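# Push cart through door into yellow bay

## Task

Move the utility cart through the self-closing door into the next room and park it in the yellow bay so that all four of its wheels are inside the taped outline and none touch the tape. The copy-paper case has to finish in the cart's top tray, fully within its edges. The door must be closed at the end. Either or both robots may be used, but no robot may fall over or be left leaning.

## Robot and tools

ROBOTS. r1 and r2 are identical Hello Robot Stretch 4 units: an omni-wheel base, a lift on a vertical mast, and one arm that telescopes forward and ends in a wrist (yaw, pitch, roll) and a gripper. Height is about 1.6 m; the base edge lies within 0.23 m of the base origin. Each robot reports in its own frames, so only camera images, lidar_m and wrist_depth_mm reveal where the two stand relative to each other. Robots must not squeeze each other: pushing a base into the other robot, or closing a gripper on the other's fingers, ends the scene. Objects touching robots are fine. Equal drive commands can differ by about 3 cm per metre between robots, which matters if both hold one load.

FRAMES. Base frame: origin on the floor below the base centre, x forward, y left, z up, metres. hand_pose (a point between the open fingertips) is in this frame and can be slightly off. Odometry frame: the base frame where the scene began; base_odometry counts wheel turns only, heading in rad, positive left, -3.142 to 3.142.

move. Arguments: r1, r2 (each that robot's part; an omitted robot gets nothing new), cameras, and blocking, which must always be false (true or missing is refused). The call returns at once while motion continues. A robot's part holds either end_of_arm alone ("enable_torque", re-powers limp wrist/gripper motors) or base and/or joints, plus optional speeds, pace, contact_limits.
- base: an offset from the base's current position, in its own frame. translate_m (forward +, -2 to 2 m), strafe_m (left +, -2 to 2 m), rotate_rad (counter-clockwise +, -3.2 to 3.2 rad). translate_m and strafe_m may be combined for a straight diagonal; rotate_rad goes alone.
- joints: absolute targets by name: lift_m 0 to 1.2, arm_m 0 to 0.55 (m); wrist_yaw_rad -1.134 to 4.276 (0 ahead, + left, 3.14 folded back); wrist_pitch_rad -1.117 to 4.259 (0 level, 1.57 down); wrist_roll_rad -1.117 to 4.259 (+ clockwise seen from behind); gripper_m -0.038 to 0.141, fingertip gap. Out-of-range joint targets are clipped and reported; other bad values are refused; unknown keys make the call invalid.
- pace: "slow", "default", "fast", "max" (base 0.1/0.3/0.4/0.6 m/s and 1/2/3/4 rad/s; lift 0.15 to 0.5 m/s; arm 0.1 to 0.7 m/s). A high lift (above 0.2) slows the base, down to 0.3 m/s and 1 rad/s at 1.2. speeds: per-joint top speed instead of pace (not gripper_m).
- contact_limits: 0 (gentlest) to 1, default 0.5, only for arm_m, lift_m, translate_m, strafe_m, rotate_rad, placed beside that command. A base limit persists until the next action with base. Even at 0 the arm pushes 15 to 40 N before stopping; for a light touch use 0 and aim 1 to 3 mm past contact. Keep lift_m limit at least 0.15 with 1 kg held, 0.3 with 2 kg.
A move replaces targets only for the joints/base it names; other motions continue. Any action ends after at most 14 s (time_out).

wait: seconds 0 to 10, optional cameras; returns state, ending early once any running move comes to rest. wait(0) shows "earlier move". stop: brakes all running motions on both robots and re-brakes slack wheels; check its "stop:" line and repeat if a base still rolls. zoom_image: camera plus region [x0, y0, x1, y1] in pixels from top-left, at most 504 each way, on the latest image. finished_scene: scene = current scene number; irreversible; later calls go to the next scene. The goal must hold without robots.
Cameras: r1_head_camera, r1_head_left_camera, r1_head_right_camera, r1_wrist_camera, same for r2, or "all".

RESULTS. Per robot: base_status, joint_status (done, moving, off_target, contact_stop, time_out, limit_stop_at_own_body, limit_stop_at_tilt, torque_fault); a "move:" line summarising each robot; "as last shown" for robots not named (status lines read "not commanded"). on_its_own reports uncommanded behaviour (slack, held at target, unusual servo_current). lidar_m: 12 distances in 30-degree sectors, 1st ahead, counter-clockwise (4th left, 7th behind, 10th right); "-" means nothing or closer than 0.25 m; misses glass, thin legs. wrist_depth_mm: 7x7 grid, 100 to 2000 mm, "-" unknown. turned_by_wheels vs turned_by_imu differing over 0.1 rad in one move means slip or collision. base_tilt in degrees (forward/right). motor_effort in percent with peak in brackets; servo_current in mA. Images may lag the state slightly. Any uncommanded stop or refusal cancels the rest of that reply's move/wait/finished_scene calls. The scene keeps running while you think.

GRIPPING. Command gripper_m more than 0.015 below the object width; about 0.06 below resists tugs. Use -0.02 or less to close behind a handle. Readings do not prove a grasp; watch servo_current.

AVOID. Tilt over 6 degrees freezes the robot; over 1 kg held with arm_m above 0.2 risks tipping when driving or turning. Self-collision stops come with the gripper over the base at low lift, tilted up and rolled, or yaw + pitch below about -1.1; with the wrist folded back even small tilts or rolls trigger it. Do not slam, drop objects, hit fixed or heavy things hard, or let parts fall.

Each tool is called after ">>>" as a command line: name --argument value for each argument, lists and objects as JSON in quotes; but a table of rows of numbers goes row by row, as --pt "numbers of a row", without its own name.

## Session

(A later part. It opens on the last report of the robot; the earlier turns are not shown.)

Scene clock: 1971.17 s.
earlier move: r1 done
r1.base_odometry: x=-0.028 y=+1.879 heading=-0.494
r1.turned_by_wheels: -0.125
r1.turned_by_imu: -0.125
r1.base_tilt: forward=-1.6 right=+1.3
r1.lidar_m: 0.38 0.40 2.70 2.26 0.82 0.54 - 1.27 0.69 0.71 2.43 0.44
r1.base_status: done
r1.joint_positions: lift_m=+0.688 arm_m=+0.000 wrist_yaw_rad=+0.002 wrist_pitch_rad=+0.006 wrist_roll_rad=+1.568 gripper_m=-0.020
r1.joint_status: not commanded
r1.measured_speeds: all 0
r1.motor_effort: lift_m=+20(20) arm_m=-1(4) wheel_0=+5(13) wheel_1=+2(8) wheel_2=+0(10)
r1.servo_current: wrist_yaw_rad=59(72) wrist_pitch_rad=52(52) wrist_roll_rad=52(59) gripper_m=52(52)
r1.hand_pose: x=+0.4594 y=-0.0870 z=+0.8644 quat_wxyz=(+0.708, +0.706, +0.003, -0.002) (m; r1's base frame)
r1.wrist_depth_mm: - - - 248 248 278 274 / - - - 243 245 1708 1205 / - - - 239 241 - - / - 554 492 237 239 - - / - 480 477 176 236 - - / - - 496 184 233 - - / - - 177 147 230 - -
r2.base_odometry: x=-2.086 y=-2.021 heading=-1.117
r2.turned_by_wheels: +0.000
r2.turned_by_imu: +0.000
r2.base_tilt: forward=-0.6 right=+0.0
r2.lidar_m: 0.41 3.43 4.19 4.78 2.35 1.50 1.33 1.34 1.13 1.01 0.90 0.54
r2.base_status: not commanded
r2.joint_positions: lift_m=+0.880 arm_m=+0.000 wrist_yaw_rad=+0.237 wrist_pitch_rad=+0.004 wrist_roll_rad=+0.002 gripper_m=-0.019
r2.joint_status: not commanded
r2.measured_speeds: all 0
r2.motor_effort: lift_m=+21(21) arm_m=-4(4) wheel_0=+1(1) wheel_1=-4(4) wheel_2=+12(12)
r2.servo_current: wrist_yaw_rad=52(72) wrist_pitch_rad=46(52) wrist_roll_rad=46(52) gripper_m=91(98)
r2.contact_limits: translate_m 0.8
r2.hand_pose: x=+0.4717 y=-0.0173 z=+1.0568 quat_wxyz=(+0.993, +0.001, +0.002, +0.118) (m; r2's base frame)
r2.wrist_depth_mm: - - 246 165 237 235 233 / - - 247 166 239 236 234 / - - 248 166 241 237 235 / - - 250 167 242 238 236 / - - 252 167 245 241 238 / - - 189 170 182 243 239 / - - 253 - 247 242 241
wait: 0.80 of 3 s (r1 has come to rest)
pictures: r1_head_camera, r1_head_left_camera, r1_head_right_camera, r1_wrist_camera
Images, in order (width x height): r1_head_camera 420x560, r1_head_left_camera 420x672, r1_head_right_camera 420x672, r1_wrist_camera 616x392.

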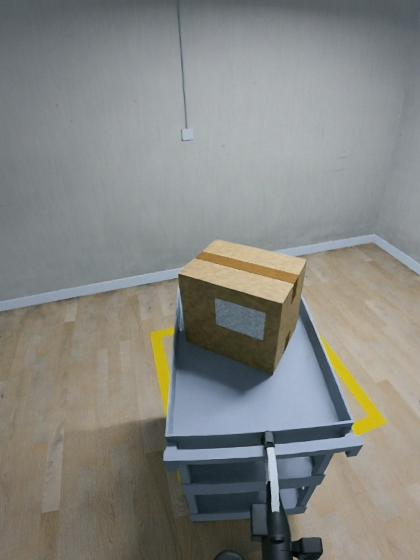

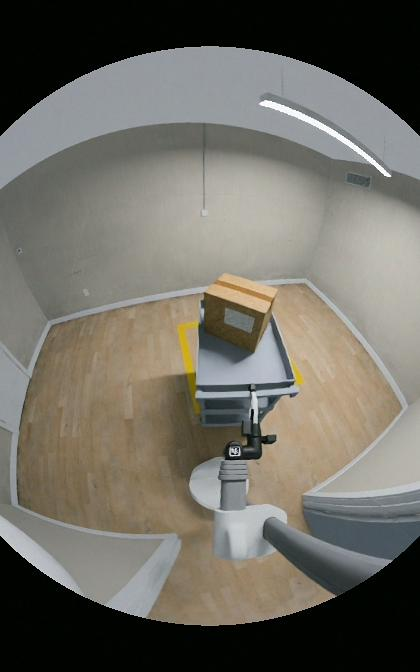

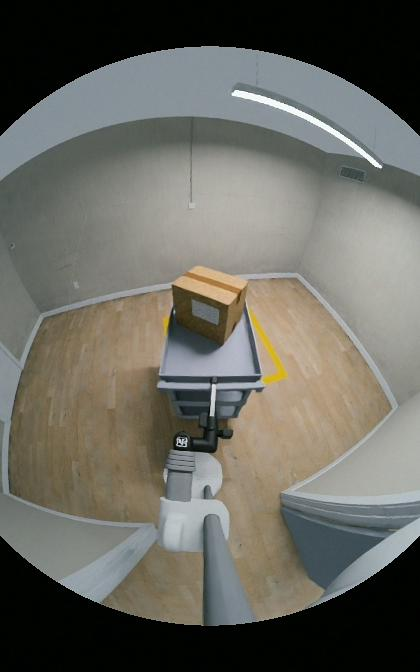

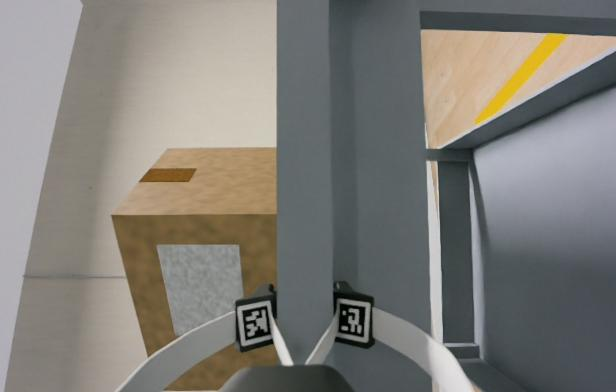

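>>> move --r1 '{"base":{"translate_m":0.2,"strafe_m":-0.025},"pace":"slow","contact_limits":{"translate_m":0.6}}' --blocking false

>>> wait --seconds 5 --cameras '["r1_head_camera","r1_wrist_camera","r1_head_right_camera","r1_head_left_camera"]'

Scene clock: 1984.07 s.
move: r1 moving
r1.base_odometry: x=-0.018 y=+1.871 heading=-0.494
r1.turned_by_wheels: +0.000
r1.turned_by_imu: +0.000
r1.base_tilt: forward=-1.6 right=+1.3
r1.lidar_m: 0.38 0.38 2.69 2.27 0.81 0.54 - 1.28 0.70 0.72 2.43 0.42
r1.base_status: translate_m moving; strafe_m moving
r1.joint_positions: lift_m=+0.688 arm_m=+0.000 wrist_yaw_rad=+0.002 wrist_pitch_rad=+0.006 wrist_roll_rad=+1.568 gripper_m=-0.020
r1.joint_status: not commanded
r1.measured_speeds: translate_m=+0.049 strafe_m=-0.007 rotate_rad=-0.001 lift_m=+0.000 arm_m=+0.000 wrist_yaw_rad=+0.000 wrist_pitch_rad=+0.000 wrist_roll_rad=+0.000
r1.motor_effort: lift_m=+20(20) arm_m=+4(4) wheel_0=+5(10) wheel_1=+6(6) wheel_2=-7(9)
r1.servo_current: wrist_yaw_rad=46(52) wrist_pitch_rad=52(52) wrist_roll_rad=39(59) gripper_m=46(52)
r1.contact_limits: translate_m 0.6
r1.hand_pose: x=+0.4594 y=-0.0870 z=+0.8644 quat_wxyz=(+0.708, +0.706, +0.003, -0.002) (m; r1's base frame)
r1.wrist_depth_mm: - - - 248 248 278 1098 / - - - 244 244 1708 1229 / - - - 239 241 842 - / - 559 496 237 239 - - / - 480 477 176 236 - - / - - 496 185 232 - - / - - 177 167 229 - -
r2: as last shown
r2.base_tilt: forward=-0.6 right=+0.1
r2.lidar_m: 0.41 3.45 4.19 4.80 2.35 1.51 1.32 1.31 1.14 1.01 0.90 0.54
r2.motor_effort: lift_m=+21(21) arm_m=-3(4) wheel_0=+1(1) wheel_1=-3(3) wheel_2=+12(12)
r2.servo_current: wrist_yaw_rad=59(65) wrist_pitch_rad=39(46) wrist_roll_rad=52(52) gripper_m=91(98)
r2.contact_limits: translate_m 0.8
r2.wrist_depth_mm: - - 246 166 238 236 233 / - - 247 166 239 236 233 / - - 248 167 241 238 236 / - - 250 167 242 239 236 / - - 251 167 244 241 237 / - - 189 170 183 242 239 / - - 254 - 246 242 242
pictures: none

Scene clock: 1986.87 s.
earlier move: r1 done
r1.base_odometry: x=+0.136 y=+1.762 heading=-0.495
r1.turned_by_wheels: +0.000
r1.turned_by_imu: -0.001
r1.base_tilt: forward=-1.6 right=+1.3
r1.lidar_m: 0.37 0.39 2.54 2.33 1.19 0.73 - 1.02 0.76 1.09 2.36 0.44
r1.base_status: done
r1.joint_positions: lift_m=+0.688 arm_m=+0.000 wrist_yaw_rad=-0.001 wrist_pitch_rad=+0.006 wrist_roll_rad=+1.568 gripper_m=-0.020
r1.joint_status: not commanded
r1.measured_speeds: all 0
r1.motor_effort: lift_m=+20(20) arm_m=+4(4) wheel_0=+1(10) wheel_1=+1(7) wheel_2=-5(11)
r1.servo_current: wrist_yaw_rad=59(65) wrist_pitch_rad=52(59) wrist_roll_rad=52(65) gripper_m=46(52)
r1.contact_limits: translate_m 0.6
r1.hand_pose: x=+0.4592 y=-0.0877 z=+0.8644 quat_wxyz=(+0.708, +0.706, +0.002, -0.002) (m; r1's base frame)
r1.wrist_depth_mm: - - - 258 258 278 293 / - - - 190 253 1756 1160 / - - - 245 247 1756 - / - - 525 240 242 - - / - 469 469 178 236 - - / - 492 484 184 232 - - / - 137 180 144 226 - -
r2.base_odometry: x=-2.086 y=-2.021 heading=-1.117
r2.turned_by_wheels: +0.000
r2.turned_by_imu: +0.000
r2.base_tilt: forward=-0.6 right=+0.0
r2.lidar_m: 0.41 3.45 4.17 4.80 2.36 1.49 1.33 1.33 1.12 1.01 0.89 0.54
r2.base_status: not commanded
r2.joint_positions: lift_m=+0.880 arm_m=+0.000 wrist_yaw_rad=+0.237 wrist_pitch_rad=+0.004 wrist_roll_rad=+0.002 gripper_m=-0.019
r2.joint_status: not commanded
r2.measured_speeds: all 0
r2.motor_effort: lift_m=+21(21) arm_m=-3(4) wheel_0=+0(1) wheel_1=-3(4) wheel_2=+12(12)
r2.servo_current: wrist_yaw_rad=59(65) wrist_pitch_rad=39(52) wrist_roll_rad=46(65) gripper_m=91(98)
r2.contact_limits: translate_m 0.8
r2.hand_pose: x=+0.4717 y=-0.0173 z=+1.0568 quat_wxyz=(+0.993, +0.001, +0.002, +0.118) (m; r2's base frame)
r2.wrist_depth_mm: - - 245 165 238 236 233 / - - 247 166 240 236 234 / - - 248 166 242 237 234 / - - 249 167 243 239 237 / - - 250 168 244 241 238 / - - 188 169 182 242 239 / - - 255 - 246 243 241
wait: 2.80 of 5 s (r1 has come to rest)
pictures: r1_head_camera, r1_head_left_camera, r1_head_right_camera, r1_wrist_camera
Images, in order (width x height): r1_head_camera 420x560, r1_head_left_camera 420x672, r1_head_right_camera 420x672, r1_wrist_camera 616x392.

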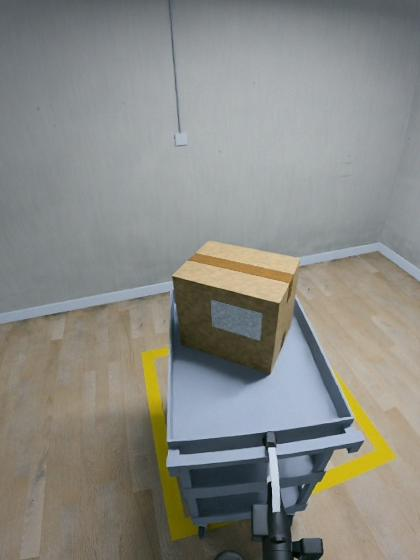

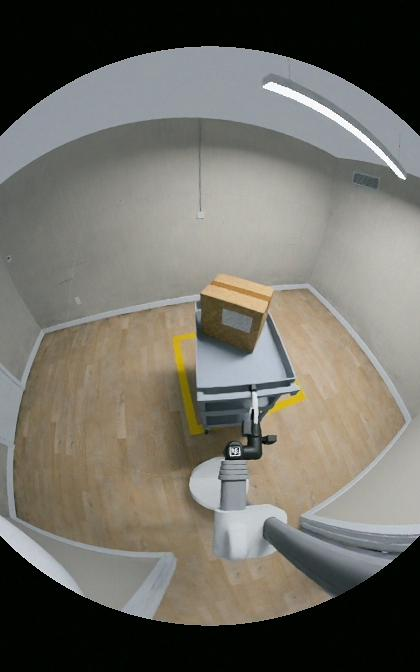

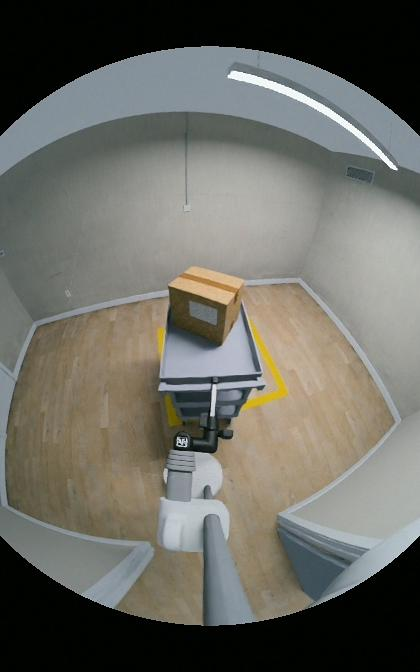

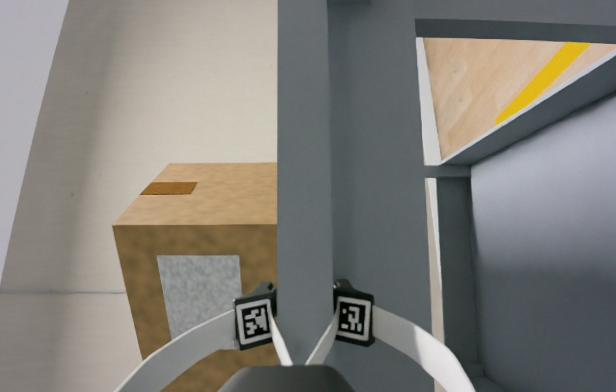

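>>> move --r1 '{"base":{"translate_m":0.22},"pace":"slow","contact_limits":{"translate_m":0.6}}' --blocking false

>>> wait --seconds 5 --cameras '["r1_head_camera","r1_wrist_camera","r1_head_right_camera","r1_head_left_camera"]'

Scene clock: 2000.90 s.
move: r1 moving
r1.base_odometry: x=+0.147 y=+1.756 heading=-0.495
r1.turned_by_wheels: +0.000
r1.turned_by_imu: +0.000
r1.base_tilt: forward=-1.6 right=+1.3
r1.lidar_m: 0.37 0.39 2.55 2.34 1.19 0.74 - 1.04 0.78 1.07 2.34 0.44
r1.base_status: translate_m moving
r1.joint_positions: lift_m=+0.688 arm_m=+0.000 wrist_yaw_rad=-0.001 wrist_pitch_rad=+0.006 wrist_roll_rad=+1.568 gripper_m=-0.020
r1.joint_status: not commanded
r1.measured_speeds: translate_m=+0.048 strafe_m=+0.000 rotate_rad=+0.000 lift_m=+0.000 arm_m=+0.000 wrist_yaw_rad=-0.001 wrist_pitch_rad=+0.000 wrist_roll_rad=+0.000
r1.motor_effort: lift_m=+20(20) arm_m=+4(4) wheel_0=+2(5) wheel_1=+6(6) wheel_2=-10(10)
r1.servo_current: wrist_yaw_rad=46(59) wrist_pitch_rad=46(52) wrist_roll_rad=33(72) gripper_m=46(52)
r1.contact_limits: translate_m 0.6
r1.hand_pose: x=+0.4592 y=-0.0878 z=+0.8644 quat_wxyz=(+0.708, +0.706, +0.002, -0.003) (m; r1's base frame)
r1.wrist_depth_mm: - - - 258 259 278 290 / - - - 189 254 1708 1138 / - - - 245 247 1756 - / - - 539 240 242 - - / - 473 462 177 236 - - / - 496 484 182 232 - - / - 138 182 145 226 - -
r2: as last shown
r2.base_tilt: forward=-0.7 right=+0.1
r2.lidar_m: 0.39 3.45 4.13 4.78 2.36 1.50 1.28 1.35 1.13 1.00 0.90 0.53
r2.motor_effort: lift_m=+21(21) arm_m=-4(4) wheel_0=+0(1) wheel_1=-3(3) wheel_2=+12(12)
r2.servo_current: wrist_yaw_rad=52(65) wrist_pitch_rad=46(46) wrist_roll_rad=46(52) gripper_m=91(98)
r2.contact_limits: translate_m 0.8
r2.wrist_depth_mm: - - 245 165 238 236 232 / - - 248 166 240 236 234 / - - 248 166 241 239 236 / - - 249 167 242 239 236 / - - 251 168 244 241 238 / - - 189 169 182 242 239 / - - 253 - 247 241 241
pictures: none

Scene clock: 2003.87 s.
earlier move: r1 done
r1.base_odometry: x=+0.329 y=+1.657 heading=-0.495
r1.turned_by_wheels: +0.000
r1.turned_by_imu: -0.001
r1.base_tilt: forward=-1.6 right=+1.3
r1.lidar_m: 0.37 0.39 2.31 2.37 1.65 0.93 - 0.94 0.88 1.48 2.31 0.42
r1.base_status: done
r1.joint_positions: lift_m=+0.688 arm_m=+0.000 wrist_yaw_rad=-0.002 wrist_pitch_rad=+0.006 wrist_roll_rad=+1.568 gripper_m=-0.020
r1.joint_status: not commanded
r1.measured_speeds: all 0
r1.motor_effort: lift_m=+20(20) arm_m=+4(4) wheel_0=+0(5) wheel_1=+3(7) wheel_2=-4(11)
r1.servo_current: wrist_yaw_rad=46(72) wrist_pitch_rad=46(59) wrist_roll_rad=46(85) gripper_m=46(52)
r1.contact_limits: translate_m 0.6
r1.hand_pose: x=+0.4591 y=-0.0879 z=+0.8644 quat_wxyz=(+0.708, +0.706, +0.002, -0.003) (m; r1's base frame)
r1.wrist_depth_mm: - - - 248 248 1499 1160 / - - - 244 245 1756 1255 / - - - 239 242 - - / - 488 488 236 238 - - / - 473 473 175 236 - - / - 512 496 185 233 - - / - 138 182 144 229 - -
r2.base_odometry: x=-2.086 y=-2.021 heading=-1.117
r2.turned_by_wheels: +0.000
r2.turned_by_imu: +0.000
r2.base_tilt: forward=-0.6 right=+0.1
r2.lidar_m: 0.40 3.44 4.23 4.80 2.36 1.46 1.33 1.33 1.13 1.01 0.91 0.54
r2.base_status: not commanded
r2.joint_positions: lift_m=+0.880 arm_m=+0.000 wrist_yaw_rad=+0.237 wrist_pitch_rad=+0.004 wrist_roll_rad=+0.002 gripper_m=-0.019
r2.joint_status: not commanded
r2.measured_speeds: all 0
r2.motor_effort: lift_m=+21(21) arm_m=-3(4) wheel_0=+0(1) wheel_1=-3(4) wheel_2=+12(12)
r2.servo_current: wrist_yaw_rad=52(65) wrist_pitch_rad=46(52) wrist_roll_rad=33(59) gripper_m=91(104)
r2.contact_limits: translate_m 0.8
r2.hand_pose: x=+0.4717 y=-0.0173 z=+1.0568 quat_wxyz=(+0.993, +0.001, +0.002, +0.118) (m; r2's base frame)
r2.wrist_depth_mm: - - 246 165 237 235 232 / - - 246 166 240 236 235 / - - 248 166 241 238 236 / - - 250 167 243 238 236 / - - 252 168 245 241 238 / - - 188 169 182 242 239 / - - 254 - 246 243 241
wait: 2.97 of 5 s (r1 has come to rest)
pictures: r1_head_camera, r1_head_left_camera, r1_head_right_camera, r1_wrist_camera
Images, in order (width x height): r1_head_camera 420x560, r1_head_left_camera 420x672, r1_head_right_camera 420x672, r1_wrist_camera 616x392.

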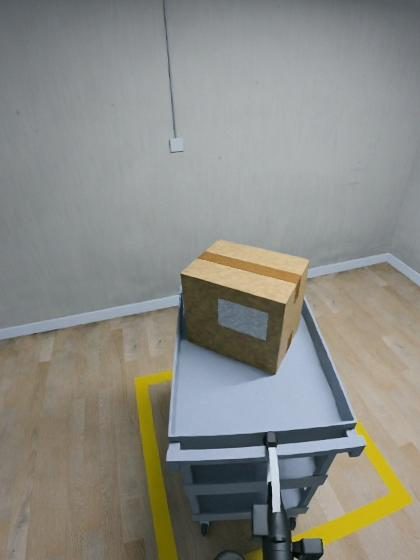

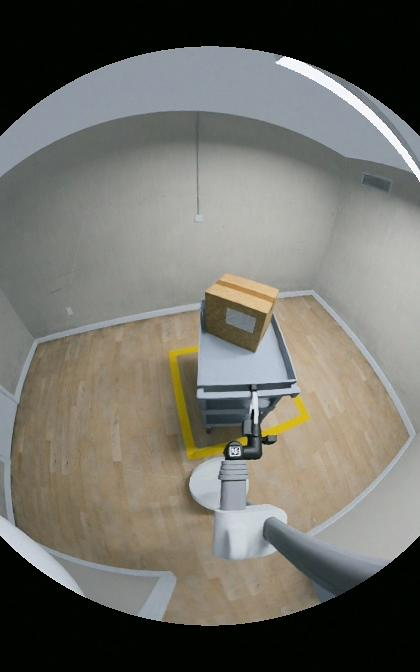

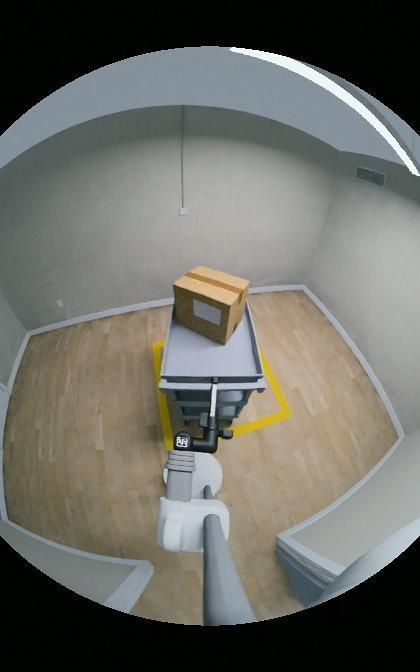

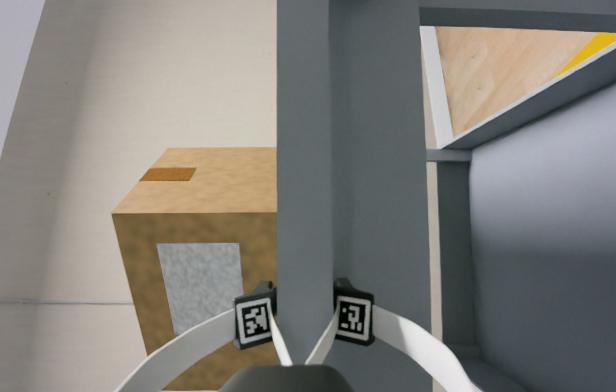

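>>> move --r1 '{"base":{"translate_m":0.03,"strafe_m":-0.12},"pace":"slow","contact_limits":{"translate_m":0.6}}' --blocking false

>>> wait --seconds 5 --cameras '["r1_head_camera","r1_wrist_camera","r1_head_right_camera","r1_head_left_camera"]'

Scene clock: 2012.33 s.
move: r1 moving
r1.base_odometry: x=+0.326 y=+1.645 heading=-0.495
r1.turned_by_wheels: +0.000
r1.turned_by_imu: +0.000
r1.base_tilt: forward=-1.6 right=+1.3
r1.lidar_m: 0.39 0.40 2.32 2.41 1.66 0.93 - 0.95 0.88 1.48 2.29 0.44
r1.base_status: translate_m moving; strafe_m moving
r1.joint_positions: lift_m=+0.688 arm_m=+0.000 wrist_yaw_rad=-0.002 wrist_pitch_rad=+0.006 wrist_roll_rad=+1.568 gripper_m=-0.020
r1.joint_status: not commanded
r1.measured_speeds: translate_m=+0.013 strafe_m=-0.050 rotate_rad=+0.001 lift_m=+0.000 arm_m=+0.000 wrist_yaw_rad=+0.000 wrist_pitch_rad=+0.000 wrist_roll_rad=+0.000
r1.motor_effort: lift_m=+20(20) arm_m=+4(4) wheel_0=+9(10) wheel_1=-3(6) wheel_2=-4(6)
r1.servo_current: wrist_yaw_rad=59(59) wrist_pitch_rad=52(59) wrist_roll_rad=52(59) gripper_m=39(52)
r1.contact_limits: translate_m 0.6
r1.hand_pose: x=+0.4591 y=-0.0879 z=+0.8644 quat_wxyz=(+0.708, +0.706, +0.002, -0.003) (m; r1's base frame)
r1.wrist_depth_mm: - - - 244 246 1499 1138 / - - - 242 243 1708 - / - - - 238 239 - - / - 488 484 236 237 - - / - 473 469 175 235 - - / - 512 500 185 233 - - / - 137 178 145 229 - -
r2: as last shown
r2.base_tilt: forward=-0.6 right=+0.0
r2.lidar_m: 0.41 3.44 4.20 4.81 2.37 1.49 1.32 1.33 1.14 1.01 0.94 0.56
r2.motor_effort: lift_m=+21(21) arm_m=-4(4) wheel_0=+0(1) wheel_1=-3(3) wheel_2=+12(12)
r2.servo_current: wrist_yaw_rad=59(65) wrist_pitch_rad=39(46) wrist_roll_rad=46(52) gripper_m=91(98)
r2.contact_limits: translate_m 0.8
r2.wrist_depth_mm: - - 245 165 238 235 231 / - - 246 166 240 236 234 / - - 249 167 241 237 236 / - - 250 167 242 239 237 / - - 250 167 244 239 237 / - - 188 170 182 241 239 / - - 255 - 246 241 241
pictures: none

Scene clock: 2014.30 s.
earlier move: r1 done
r1.base_odometry: x=+0.299 y=+1.538 heading=-0.494
r1.turned_by_wheels: +0.000
r1.turned_by_imu: +0.000
r1.base_tilt: forward=-1.6 right=+1.3
r1.lidar_m: 0.36 0.35 2.32 2.49 1.64 1.01 - 0.82 0.86 1.46 2.17 0.45
r1.base_status: done
r1.joint_positions: lift_m=+0.688 arm_m=+0.000 wrist_yaw_rad=+0.002 wrist_pitch_rad=+0.006 wrist_roll_rad=+1.568 gripper_m=-0.020
r1.joint_status: not commanded
r1.measured_speeds: all 0
r1.motor_effort: lift_m=+20(20) arm_m=+4(4) wheel_0=+5(11) wheel_1=-2(8) wheel_2=+0(6)
r1.servo_current: wrist_yaw_rad=52(65) wrist_pitch_rad=46(59) wrist_roll_rad=65(72) gripper_m=46(52)
r1.contact_limits: translate_m 0.6
r1.hand_pose: x=+0.4595 y=-0.0868 z=+0.8644 quat_wxyz=(+0.708, +0.706, +0.003, -0.001) (m; r1's base frame)
r1.wrist_depth_mm: - - - 263 268 279 283 / - - - 254 259 1756 1281 / - - - 190 252 1808 - / - 539 574 241 246 - - / - 462 469 180 238 - - / - 492 480 185 233 - - / - 137 177 143 224 - -
r2.base_odometry: x=-2.086 y=-2.021 heading=-1.117
r2.turned_by_wheels: +0.000
r2.turned_by_imu: +0.000
r2.base_tilt: forward=-0.7 right=+0.0
r2.lidar_m: 0.40 3.43 4.20 4.76 2.34 1.51 1.33 1.34 1.12 1.01 0.93 0.54
r2.base_status: not commanded
r2.joint_positions: lift_m=+0.880 arm_m=+0.000 wrist_yaw_rad=+0.237 wrist_pitch_rad=+0.004 wrist_roll_rad=+0.002 gripper_m=-0.019
r2.joint_status: not commanded
r2.measured_speeds: all 0
r2.motor_effort: lift_m=+21(21) arm_m=-3(4) wheel_0=+1(1) wheel_1=-3(4) wheel_2=+12(12)
r2.servo_current: wrist_yaw_rad=52(72) wrist_pitch_rad=33(46) wrist_roll_rad=39(65) gripper_m=91(98)
r2.contact_limits: translate_m 0.8
r2.hand_pose: x=+0.4717 y=-0.0173 z=+1.0568 quat_wxyz=(+0.993, +0.001, +0.002, +0.118) (m; r2's base frame)
r2.wrist_depth_mm: - - 245 165 238 236 233 / - - 248 166 239 236 234 / - - 248 167 241 239 235 / - - 249 167 242 239 236 / - - 252 168 245 240 237 / - - 189 169 183 242 239 / - - 254 - 248 243 241
wait: 1.97 of 5 s (r1 has come to rest)
pictures: r1_head_camera, r1_head_left_camera, r1_head_right_camera, r1_wrist_camera
Images, in order (width x height): r1_head_camera 420x560, r1_head_left_camera 420x672, r1_head_right_camera 420x672, r1_wrist_camera 616x392.

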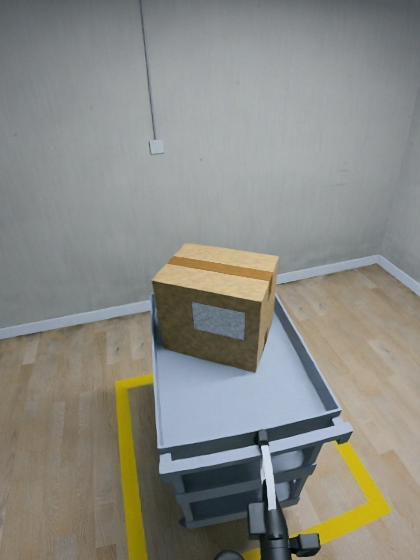

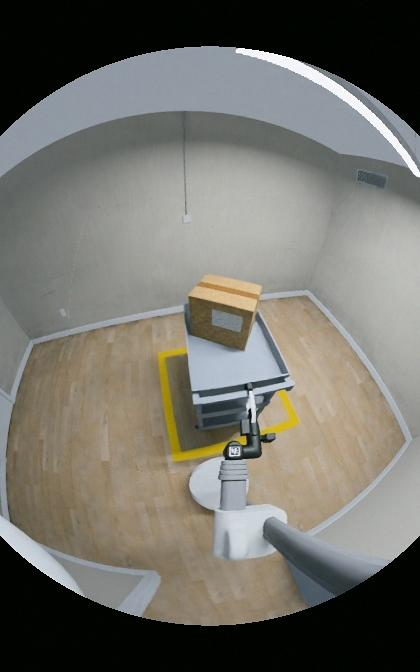

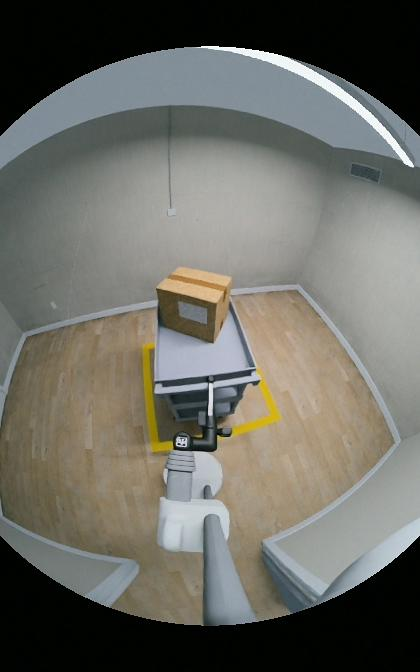

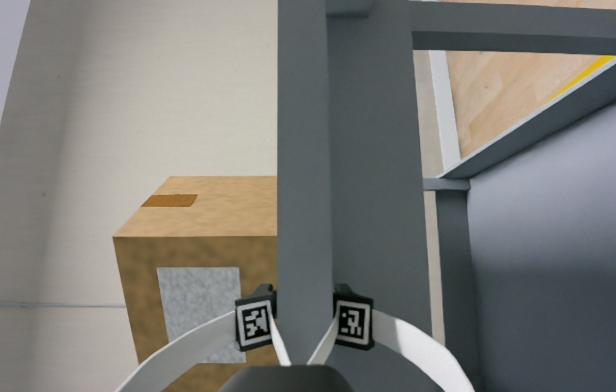

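>>> zoom_image --camera "r1_head_camera" --region '[100, 360, 420, 560]'

>>> zoom_image --camera "r1_head_left_camera" --region '[130, 260, 330, 500]'

Scaled by 1.575 from the camera's 420x560 image, which has a finer 600x800 frame.

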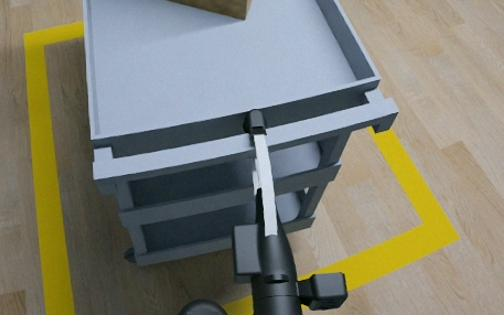

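Scaled by 2.100 from the camera's 420x672 image, which has a finer 600x960 frame.

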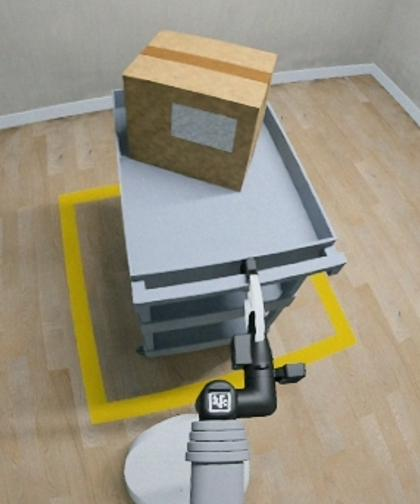

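>>> move --r1 '{"joints":{"gripper_m":0.1}}' --blocking false

>>> wait --seconds 3

>>> move --r1 '{"base":{"translate_m":-0.15},"pace":"slow"}' --blocking false

>>> wait --seconds 4 --cameras '["r1_head_camera","r1_wrist_camera","r1_head_right_camera"]'

Scene clock: 2030.80 s.
move: r1 moving
r1.base_odometry: x=+0.299 y=+1.538 heading=-0.494
r1.turned_by_wheels: +0.000
r1.turned_by_imu: +0.000
r1.base_tilt: forward=-1.6 right=+1.2
r1.lidar_m: 0.37 0.35 2.29 2.52 1.64 1.03 - 0.82 0.85 1.48 2.19 0.44
r1.base_status: not commanded
r1.joint_positions: lift_m=+0.688 arm_m=+0.000 wrist_yaw_rad=+0.002 wrist_pitch_rad=+0.006 wrist_roll_rad=+1.568 gripper_m=+0.005
r1.joint_status: gripper_m moving
r1.measured_speeds: all 0
r1.motor_effort: lift_m=+20(20) arm_m=+4(4) wheel_0=+4(6) wheel_1=-2(2) wheel_2=+0(0)
r1.servo_current: wrist_yaw_rad=52(52) wrist_pitch_rad=46(52) wrist_roll_rad=46(59) gripper_m=78(78)
r1.contact_limits: translate_m 0.6
r1.hand_pose: x=+0.4595 y=-0.0868 z=+0.8644 quat_wxyz=(+0.708, +0.706, +0.003, -0.001) (m; r1's base frame)
r1.wrist_depth_mm: - - - 207 277 285 286 / - - - 200 263 1661 1205 / - - - 253 256 1863 - / - 549 591 189 249 - - / - 469 469 238 241 - - / - 488 480 186 235 - - / - 500 167 171 229 - -
r2: as last shown
r2.base_tilt: forward=-0.7 right=+0.1
r2.lidar_m: 0.40 3.45 4.18 4.79 2.35 1.48 1.31 1.33 1.14 1.01 0.90 0.53
r2.motor_effort: lift_m=+21(21) arm_m=-3(4) wheel_0=+1(1) wheel_1=-3(3) wheel_2=+12(12)
r2.servo_current: wrist_yaw_rad=65(65) wrist_pitch_rad=46(46) wrist_roll_rad=39(59) gripper_m=91(98)
r2.contact_limits: translate_m 0.8
r2.wrist_depth_mm: - - 245 165 237 235 232 / - - 248 166 240 236 234 / - - 248 167 240 238 235 / - - 249 167 244 238 236 / - - 251 168 244 241 238 / - - 188 169 182 241 239 / - - 254 - 248 242 240
pictures: none

Scene clock: 2032.23 s.
earlier move: r1 done
r1.base_odometry: x=+0.299 y=+1.538 heading=-0.494
r1.turned_by_wheels: +0.000
r1.turned_by_imu: +0.000
r1.base_tilt: forward=-1.6 right=+1.3
r1.lidar_m: 0.36 0.38 2.32 2.50 1.62 1.01 - 0.79 0.87 1.50 2.17 0.44
r1.base_status: not commanded
r1.joint_positions: lift_m=+0.688 arm_m=+0.000 wrist_yaw_rad=+0.002 wrist_pitch_rad=+0.006 wrist_roll_rad=+1.568 gripper_m=+0.100
r1.joint_status: all done
r1.measured_speeds: all 0
r1.motor_effort: lift_m=+20(20) arm_m=+4(4) wheel_0=+5(6) wheel_1=-2(2) wheel_2=+0(0)
r1.servo_current: wrist_yaw_rad=52(65) wrist_pitch_rad=46(52) wrist_roll_rad=65(65) gripper_m=39(104)
r1.contact_limits: translate_m 0.6
r1.hand_pose: x=+0.4595 y=-0.0868 z=+0.8644 quat_wxyz=(+0.708, +0.706, +0.003, -0.001) (m; r1's base frame)
r1.wrist_depth_mm: - - - 208 279 286 289 / - - - 202 265 1708 1205 / - - - 253 258 1863 - / - - 597 249 251 - - / - 466 469 240 242 - - / - 492 480 187 236 - - / - 508 167 165 228 - -
r2.base_odometry: x=-2.086 y=-2.021 heading=-1.117
r2.turned_by_wheels: +0.000
r2.turned_by_imu: +0.000
r2.base_tilt: forward=-0.7 right=+0.0
r2.lidar_m: 0.41 3.46 4.20 4.78 2.39 1.49 1.33 1.32 1.15 1.03 0.94 0.52
r2.base_status: not commanded
r2.joint_positions: lift_m=+0.880 arm_m=+0.000 wrist_yaw_rad=+0.237 wrist_pitch_rad=+0.004 wrist_roll_rad=+0.002 gripper_m=-0.019
r2.joint_status: not commanded
r2.measured_speeds: all 0
r2.motor_effort: lift_m=+21(21) arm_m=-4(4) wheel_0=+1(1) wheel_1=-3(3) wheel_2=+12(12)
r2.servo_current: wrist_yaw_rad=59(72) wrist_pitch_rad=39(52) wrist_roll_rad=39(59) gripper_m=91(98)
r2.contact_limits: translate_m 0.8
r2.hand_pose: x=+0.4717 y=-0.0173 z=+1.0568 quat_wxyz=(+0.993, +0.001, +0.002, +0.118) (m; r2's base frame)
r2.wrist_depth_mm: - - 245 165 239 236 232 / - - 247 166 240 237 234 / - - 247 167 240 237 236 / - - 249 167 243 238 236 / - - 250 167 245 240 237 / - - 188 169 182 242 239 / - - 254 - 247 242 240
wait: 1.43 of 3 s (r1 has come to rest)
pictures: none

Scene clock: 2032.73 s.
move: r1 moving
r1.base_odometry: x=+0.288 y=+1.543 heading=-0.495
r1.turned_by_wheels: +0.000
r1.turned_by_imu: -0.001
r1.base_tilt: forward=-1.5 right=+1.3
r1.lidar_m: 0.38 0.37 2.35 2.50 1.60 1.01 - 0.83 0.87 1.46 2.18 0.47
r1.base_status: translate_m moving
r1.joint_positions: lift_m=+0.688 arm_m=+0.000 wrist_yaw_rad=+0.001 wrist_pitch_rad=+0.002 wrist_roll_rad=+1.568 gripper_m=+0.100
r1.joint_status: not commanded
r1.measured_speeds: translate_m=-0.050 strafe_m=+0.000 rotate_rad=-0.006 lift_m=+0.000 arm_m=+0.000 wrist_yaw_rad=+0.000 wrist_pitch_rad=+0.000 wrist_roll_rad=+0.000
r1.motor_effort: lift_m=+19(20) arm_m=+4(4) wheel_0=-6(7) wheel_1=-3(5) wheel_2=+6(7)
r1.servo_current: wrist_yaw_rad=39(65) wrist_pitch_rad=46(59) wrist_roll_rad=52(59) gripper_m=39(46)
r1.hand_pose: x=+0.4594 y=-0.0870 z=+0.8655 quat_wxyz=(+0.708, +0.706, +0.001, +0.000) (m; r1's base frame)
r1.wrist_depth_mm: - - - 219 287 294 296 / - - - - 274 1708 1281 / - - - - 264 1921 - / - - 621 260 257 - - / - 477 477 477 251 - - / - 193 492 496 198 - - / - 164 530 139 237 - -
r2: as last shown
r2.base_tilt: forward=-0.6 right=+0.0
r2.lidar_m: 0.40 3.45 4.16 4.79 2.37 1.50 1.32 1.33 1.13 1.01 0.93 0.56
r2.motor_effort: lift_m=+21(21) arm_m=-3(4) wheel_0=+1(1) wheel_1=-3(4) wheel_2=+12(12)
r2.servo_current: wrist_yaw_rad=59(65) wrist_pitch_rad=39(46) wrist_roll_rad=52(59) gripper_m=91(91)
r2.contact_limits: translate_m 0.8
r2.wrist_depth_mm: - - 246 165 238 236 233 / - - 247 166 239 236 233 / - - 248 166 241 238 236 / - - 249 167 242 239 236 / - - 251 167 245 241 239 / - - 187 169 182 242 239 / - - 254 - 247 242 241
pictures: none

Scene clock: 2035.03 s.
earlier move: r1 done
r1.base_odometry: x=+0.167 y=+1.609 heading=-0.495
r1.turned_by_wheels: +0.000
r1.turned_by_imu: +0.000
r1.base_tilt: forward=-1.6 right=+1.3
r1.lidar_m: 0.50 0.53 2.46 2.48 1.31 0.88 - 0.80 0.73 1.19 2.23 0.59
r1.base_status: done
r1.joint_positions: lift_m=+0.688 arm_m=+0.000 wrist_yaw_rad=+0.001 wrist_pitch_rad=+0.002 wrist_roll_rad=+1.568 gripper_m=+0.100
r1.joint_status: not commanded
r1.measured_speeds: all 0
r1.motor_effort: lift_m=+19(20) arm_m=+4(4) wheel_0=-2(9) wheel_1=-3(6) wheel_2=+3(8)
r1.servo_current: wrist_yaw_rad=52(65) wrist_pitch_rad=46(59) wrist_roll_rad=39(72) gripper_m=46(52)
r1.hand_pose: x=+0.4594 y=-0.0870 z=+0.8655 quat_wxyz=(+0.708, +0.706, +0.001, +0.000) (m; r1's base frame)
r1.wrist_depth_mm: - - - - - 1708 1182 / - - - 382 430 452 436 / - - - - - 1921 - / - - 788 654 - - - / - - 621 621 976 - - / - 190 216 322 193 - - / - 144 683 144 - - -
r2.base_odometry: x=-2.086 y=-2.021 heading=-1.117
r2.turned_by_wheels: +0.000
r2.turned_by_imu: +0.000
r2.base_tilt: forward=-0.7 right=+0.1
r2.lidar_m: 0.40 3.45 4.18 4.79 2.34 1.49 1.32 1.30 1.14 1.01 0.93 0.54
r2.base_status: not commanded
r2.joint_positions: lift_m=+0.880 arm_m=+0.000 wrist_yaw_rad=+0.237 wrist_pitch_rad=+0.004 wrist_roll_rad=+0.002 gripper_m=-0.019
r2.joint_status: not commanded
r2.measured_speeds: all 0
r2.motor_effort: lift_m=+21(21) arm_m=-3(4) wheel_0=+1(1) wheel_1=-3(4) wheel_2=+12(12)
r2.servo_current: wrist_yaw_rad=52(65) wrist_pitch_rad=39(46) wrist_roll_rad=46(59) gripper_m=98(98)
r2.contact_limits: translate_m 0.8
r2.hand_pose: x=+0.4717 y=-0.0173 z=+1.0568 quat_wxyz=(+0.993, +0.001, +0.002, +0.118) (m; r2's base frame)
r2.wrist_depth_mm: - - 247 166 238 236 233 / - - 247 166 240 236 234 / - - 248 167 242 239 235 / - - 250 167 243 239 238 / - - 252 168 245 240 237 / - - 189 169 183 242 239 / - - 254 - 246 243 240
wait: 2.30 of 4 s (r1 has come to rest)
pictures: r1_head_camera, r1_head_right_camera, r1_wrist_camera
Images, in order (width x height): r1_head_camera 420x560, r1_head_right_camera 420x672, r1_wrist_camera 616x392.

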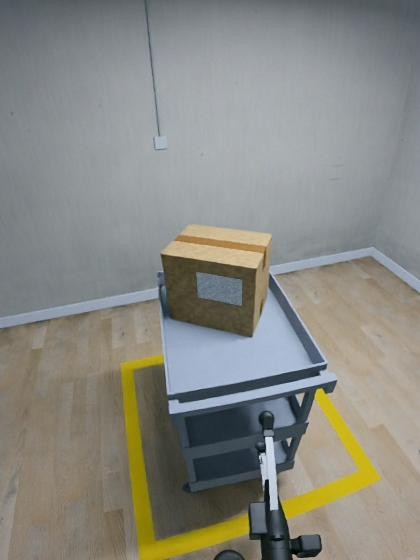

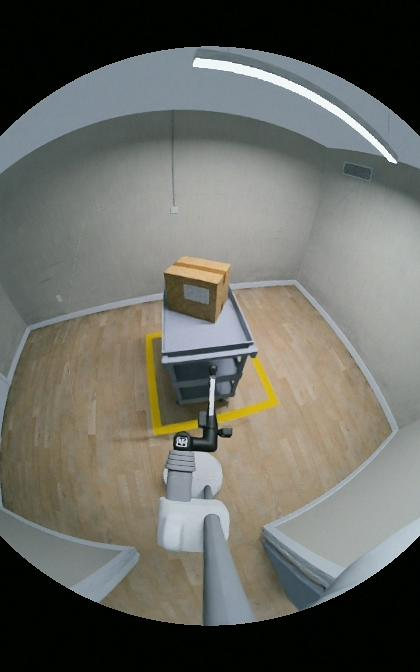

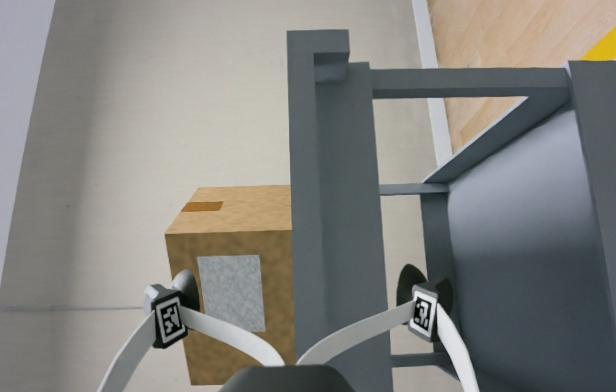

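>>> move --r1 '{"joints":{"gripper_m":-0.02}}' --blocking false

>>> wait --seconds 3

>>> move --r1 '{"base":{"translate_m":0.25},"pace":"slow","contact_limits":{"translate_m":0.5}}' --blocking false

>>> wait --seconds 5 --cameras '["r1_head_camera","r1_wrist_camera"]'

Scene clock: 2049.00 s.
move: r1 moving
r1.base_odometry: x=+0.167 y=+1.609 heading=-0.495
r1.turned_by_wheels: +0.000
r1.turned_by_imu: +0.000
r1.base_tilt: forward=-1.6 right=+1.3
r1.lidar_m: 0.49 0.55 2.44 2.50 1.31 0.87 - 0.80 0.70 1.19 2.22 0.56
r1.base_status: not commanded
r1.joint_positions: lift_m=+0.688 arm_m=+0.000 wrist_yaw_rad=+0.001 wrist_pitch_rad=+0.002 wrist_roll_rad=+1.568 gripper_m=+0.084
r1.joint_status: gripper_m moving
r1.measured_speeds: all 0
r1.motor_effort: lift_m=+19(19) arm_m=+3(4) wheel_0=-2(3) wheel_1=-3(3) wheel_2=+3(3)
r1.servo_current: wrist_yaw_rad=72(72) wrist_pitch_rad=46(52) wrist_roll_rad=59(72) gripper_m=91(91)
r1.hand_pose: x=+0.4594 y=-0.0870 z=+0.8655 quat_wxyz=(+0.708, +0.706, +0.001, +0.000) (m; r1's base frame)
r1.wrist_depth_mm: - - - - - 1708 1205 / - - - 382 430 449 436 / - - - - - 1863 - / - - 788 647 - - - / - - 627 609 976 - - / - - 212 320 191 - - / - 152 691 143 - - -
r2: as last shown
r2.base_tilt: forward=-0.6 right=+0.1
r2.lidar_m: 0.41 3.46 4.17 4.79 2.36 1.51 1.31 1.33 1.15 1.00 0.92 0.54
r2.motor_effort: lift_m=+21(21) arm_m=-3(4) wheel_0=+0(1) wheel_1=-3(4) wheel_2=+12(12)
r2.servo_current: wrist_yaw_rad=65(65) wrist_pitch_rad=39(46) wrist_roll_rad=59(59) gripper_m=91(98)
r2.contact_limits: translate_m 0.8
r2.wrist_depth_mm: - - 245 166 237 235 233 / - - 247 166 238 236 235 / - - 249 166 241 237 236 / - - 250 167 242 238 237 / - - 251 168 245 241 237 / - - 188 170 182 241 239 / - - 254 - 247 242 241
pictures: none

Scene clock: 2050.43 s.
earlier move: r1 done
r1.base_odometry: x=+0.167 y=+1.609 heading=-0.495
r1.turned_by_wheels: +0.000
r1.turned_by_imu: +0.000
r1.base_tilt: forward=-1.6 right=+1.3
r1.lidar_m: 0.49 0.53 2.48 2.48 1.34 0.83 - 0.78 0.72 1.18 2.23 0.60
r1.base_status: not commanded
r1.joint_positions: lift_m=+0.688 arm_m=+0.000 wrist_yaw_rad=+0.001 wrist_pitch_rad=+0.002 wrist_roll_rad=+1.568 gripper_m=-0.019
r1.joint_status: all done
r1.measured_speeds: all 0
r1.motor_effort: lift_m=+19(19) arm_m=+4(4) wheel_0=-2(3) wheel_1=-3(3) wheel_2=+3(3)
r1.servo_current: wrist_yaw_rad=33(72) wrist_pitch_rad=46(52) wrist_roll_rad=59(72) gripper_m=52(130)
r1.hand_pose: x=+0.4594 y=-0.0870 z=+0.8655 quat_wxyz=(+0.708, +0.706, +0.001, +0.000) (m; r1's base frame)
r1.wrist_depth_mm: - - - - - 1708 1205 / - - - 379 433 452 436 / - - - - - 1863 - / - - 768 654 - - - / - - 615 615 976 - - / - - 634 199 181 - - / - 132 179 169 145 - -
r2.base_odometry: x=-2.086 y=-2.021 heading=-1.117
r2.turned_by_wheels: +0.000
r2.turned_by_imu: +0.000
r2.base_tilt: forward=-0.7 right=+0.1
r2.lidar_m: 0.42 3.44 4.14 4.78 2.34 1.49 1.32 1.35 1.14 1.00 0.92 0.53
r2.base_status: not commanded
r2.joint_positions: lift_m=+0.880 arm_m=+0.000 wrist_yaw_rad=+0.237 wrist_pitch_rad=+0.004 wrist_roll_rad=+0.002 gripper_m=-0.019
r2.joint_status: not commanded
r2.measured_speeds: all 0
r2.motor_effort: lift_m=+21(21) arm_m=-3(4) wheel_0=+0(1) wheel_1=-3(4) wheel_2=+12(12)
r2.servo_current: wrist_yaw_rad=52(65) wrist_pitch_rad=46(46) wrist_roll_rad=46(59) gripper_m=98(98)
r2.contact_limits: translate_m 0.8
r2.hand_pose: x=+0.4717 y=-0.0173 z=+1.0568 quat_wxyz=(+0.993, +0.001, +0.002, +0.118) (m; r2's base frame)
r2.wrist_depth_mm: - - 245 165 238 236 233 / - - 247 166 241 236 235 / - - 248 166 241 238 235 / - - 249 167 242 238 236 / - - 252 168 245 240 238 / - - 188 170 182 241 239 / - - 254 - 246 242 241
wait: 1.43 of 3 s (r1 has come to rest)
pictures: none

Scene clock: 2050.93 s.
move: r1 moving
r1.base_odometry: x=+0.178 y=+1.603 heading=-0.494
r1.turned_by_wheels: +0.000
r1.turned_by_imu: +0.000
r1.base_tilt: forward=-1.6 right=+1.2
r1.lidar_m: 0.48 0.53 2.45 2.46 1.33 0.88 - 0.76 0.71 1.19 2.22 0.59
r1.base_status: translate_m moving
r1.joint_positions: lift_m=+0.688 arm_m=+0.000 wrist_yaw_rad=+0.001 wrist_pitch_rad=+0.002 wrist_roll_rad=+1.568 gripper_m=-0.019
r1.joint_status: not commanded
r1.measured_speeds: translate_m=+0.049 strafe_m=+0.000 rotate_rad=+0.001 lift_m=+0.000 arm_m=+0.000 wrist_yaw_rad=+0.000 wrist_pitch_rad=+0.000 wrist_roll_rad=+0.000
r1.motor_effort: lift_m=+19(19) arm_m=+4(4) wheel_0=+4(6) wheel_1=+3(5) wheel_2=-6(7)
r1.servo_current: wrist_yaw_rad=59(59) wrist_pitch_rad=39(46) wrist_roll_rad=52(65) gripper_m=52(59)
r1.contact_limits: translate_m 0.5
r1.hand_pose: x=+0.4594 y=-0.0870 z=+0.8655 quat_wxyz=(+0.708, +0.706, +0.001, +0.000) (m; r1's base frame)
r1.wrist_depth_mm: - - - - - 1708 1229 / - - - - 421 1499 427 / - - - - - 1863 - / - - 759 640 1008 - - / - - 609 603 976 - - / - - 621 198 181 - - / - 132 179 169 145 - -
r2: as last shown
r2.base_tilt: forward=-0.7 right=+0.0
r2.lidar_m: 0.40 3.45 4.17 4.78 2.37 1.52 1.33 1.34 1.13 1.02 0.90 0.55
r2.motor_effort: lift_m=+21(21) arm_m=-3(3) wheel_0=+1(1) wheel_1=-3(4) wheel_2=+12(12)
r2.servo_current: wrist_yaw_rad=59(59) wrist_pitch_rad=39(46) wrist_roll_rad=46(52) gripper_m=91(98)
r2.contact_limits: translate_m 0.8
r2.wrist_depth_mm: - - 246 165 239 235 234 / - - 247 166 240 236 235 / - - 248 167 242 238 235 / - - 249 167 244 238 236 / - - 252 167 244 241 238 / - - 188 169 182 242 239 / - - 254 - 247 242 241
pictures: none

Scene clock: 2054.23 s.
earlier move: r1 done
r1.base_odometry: x=+0.387 y=+1.490 heading=-0.494
r1.turned_by_wheels: +0.000
r1.turned_by_imu: -0.001
r1.base_tilt: forward=-1.6 right=+1.3
r1.lidar_m: 0.41 1.93 2.22 2.53 1.82 1.11 - 0.91 0.99 1.65 2.14 0.52
r1.base_status: done
r1.joint_positions: lift_m=+0.688 arm_m=+0.000 wrist_yaw_rad=-0.004 wrist_pitch_rad=+0.002 wrist_roll_rad=+1.568 gripper_m=-0.019
r1.joint_status: not commanded
r1.measured_speeds: all 0
r1.motor_effort: lift_m=+19(19) arm_m=+4(4) wheel_0=+1(8) wheel_1=+3(7) wheel_2=-2(13)
r1.servo_current: wrist_yaw_rad=46(78) wrist_pitch_rad=39(52) wrist_roll_rad=59(65) gripper_m=46(59)
r1.contact_limits: translate_m 0.5
r1.hand_pose: x=+0.4590 y=-0.0885 z=+0.8655 quat_wxyz=(+0.708, +0.706, +0.000, -0.002) (m; r1's base frame)
r1.wrist_depth_mm: - - - 329 373 382 382 / - - - - - 1756 - / - - - 267 332 1863 - / - - 615 256 317 - - / - 530 535 535 301 - - / - - 549 198 178 - - / - 139 179 168 145 - -
r2.base_odometry: x=-2.086 y=-2.021 heading=-1.117
r2.turned_by_wheels: +0.000
r2.turned_by_imu: +0.000
r2.base_tilt: forward=-0.7 right=+0.1
r2.lidar_m: 0.40 3.44 4.20 4.77 2.37 1.48 1.32 1.33 1.13 1.02 0.92 0.55
r2.base_status: not commanded
r2.joint_positions: lift_m=+0.880 arm_m=+0.000 wrist_yaw_rad=+0.237 wrist_pitch_rad=+0.004 wrist_roll_rad=+0.002 gripper_m=-0.019
r2.joint_status: not commanded
r2.measured_speeds: all 0
r2.motor_effort: lift_m=+21(21) arm_m=-4(4) wheel_0=+1(1) wheel_1=-3(4) wheel_2=+12(12)
r2.servo_current: wrist_yaw_rad=52(65) wrist_pitch_rad=39(52) wrist_roll_rad=39(59) gripper_m=98(98)
r2.contact_limits: translate_m 0.8
r2.hand_pose: x=+0.4717 y=-0.0173 z=+1.0568 quat_wxyz=(+0.993, +0.001, +0.002, +0.118) (m; r2's base frame)
r2.wrist_depth_mm: - - 245 166 238 236 233 / - - 247 166 240 237 235 / - - 248 166 241 237 236 / - - 250 167 242 239 236 / - - 251 167 245 240 238 / - - 188 169 182 242 238 / - - 254 - 247 242 241
wait: 3.30 of 5 s (r1 has come to rest)
pictures: r1_head_camera, r1_wrist_camera
Images, in order (width x height): r1_head_camera 420x560, r1_wrist_camera 616x392.

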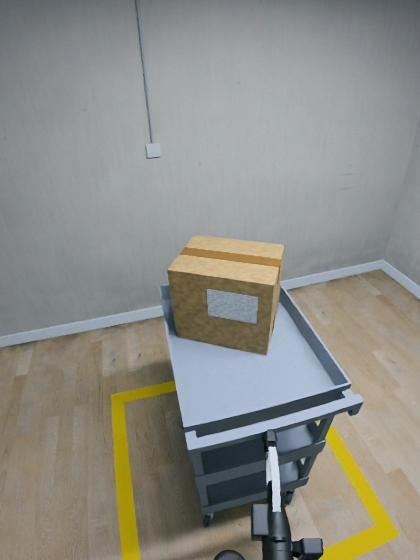

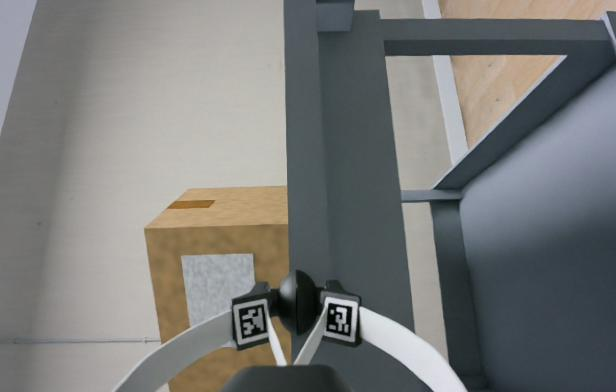

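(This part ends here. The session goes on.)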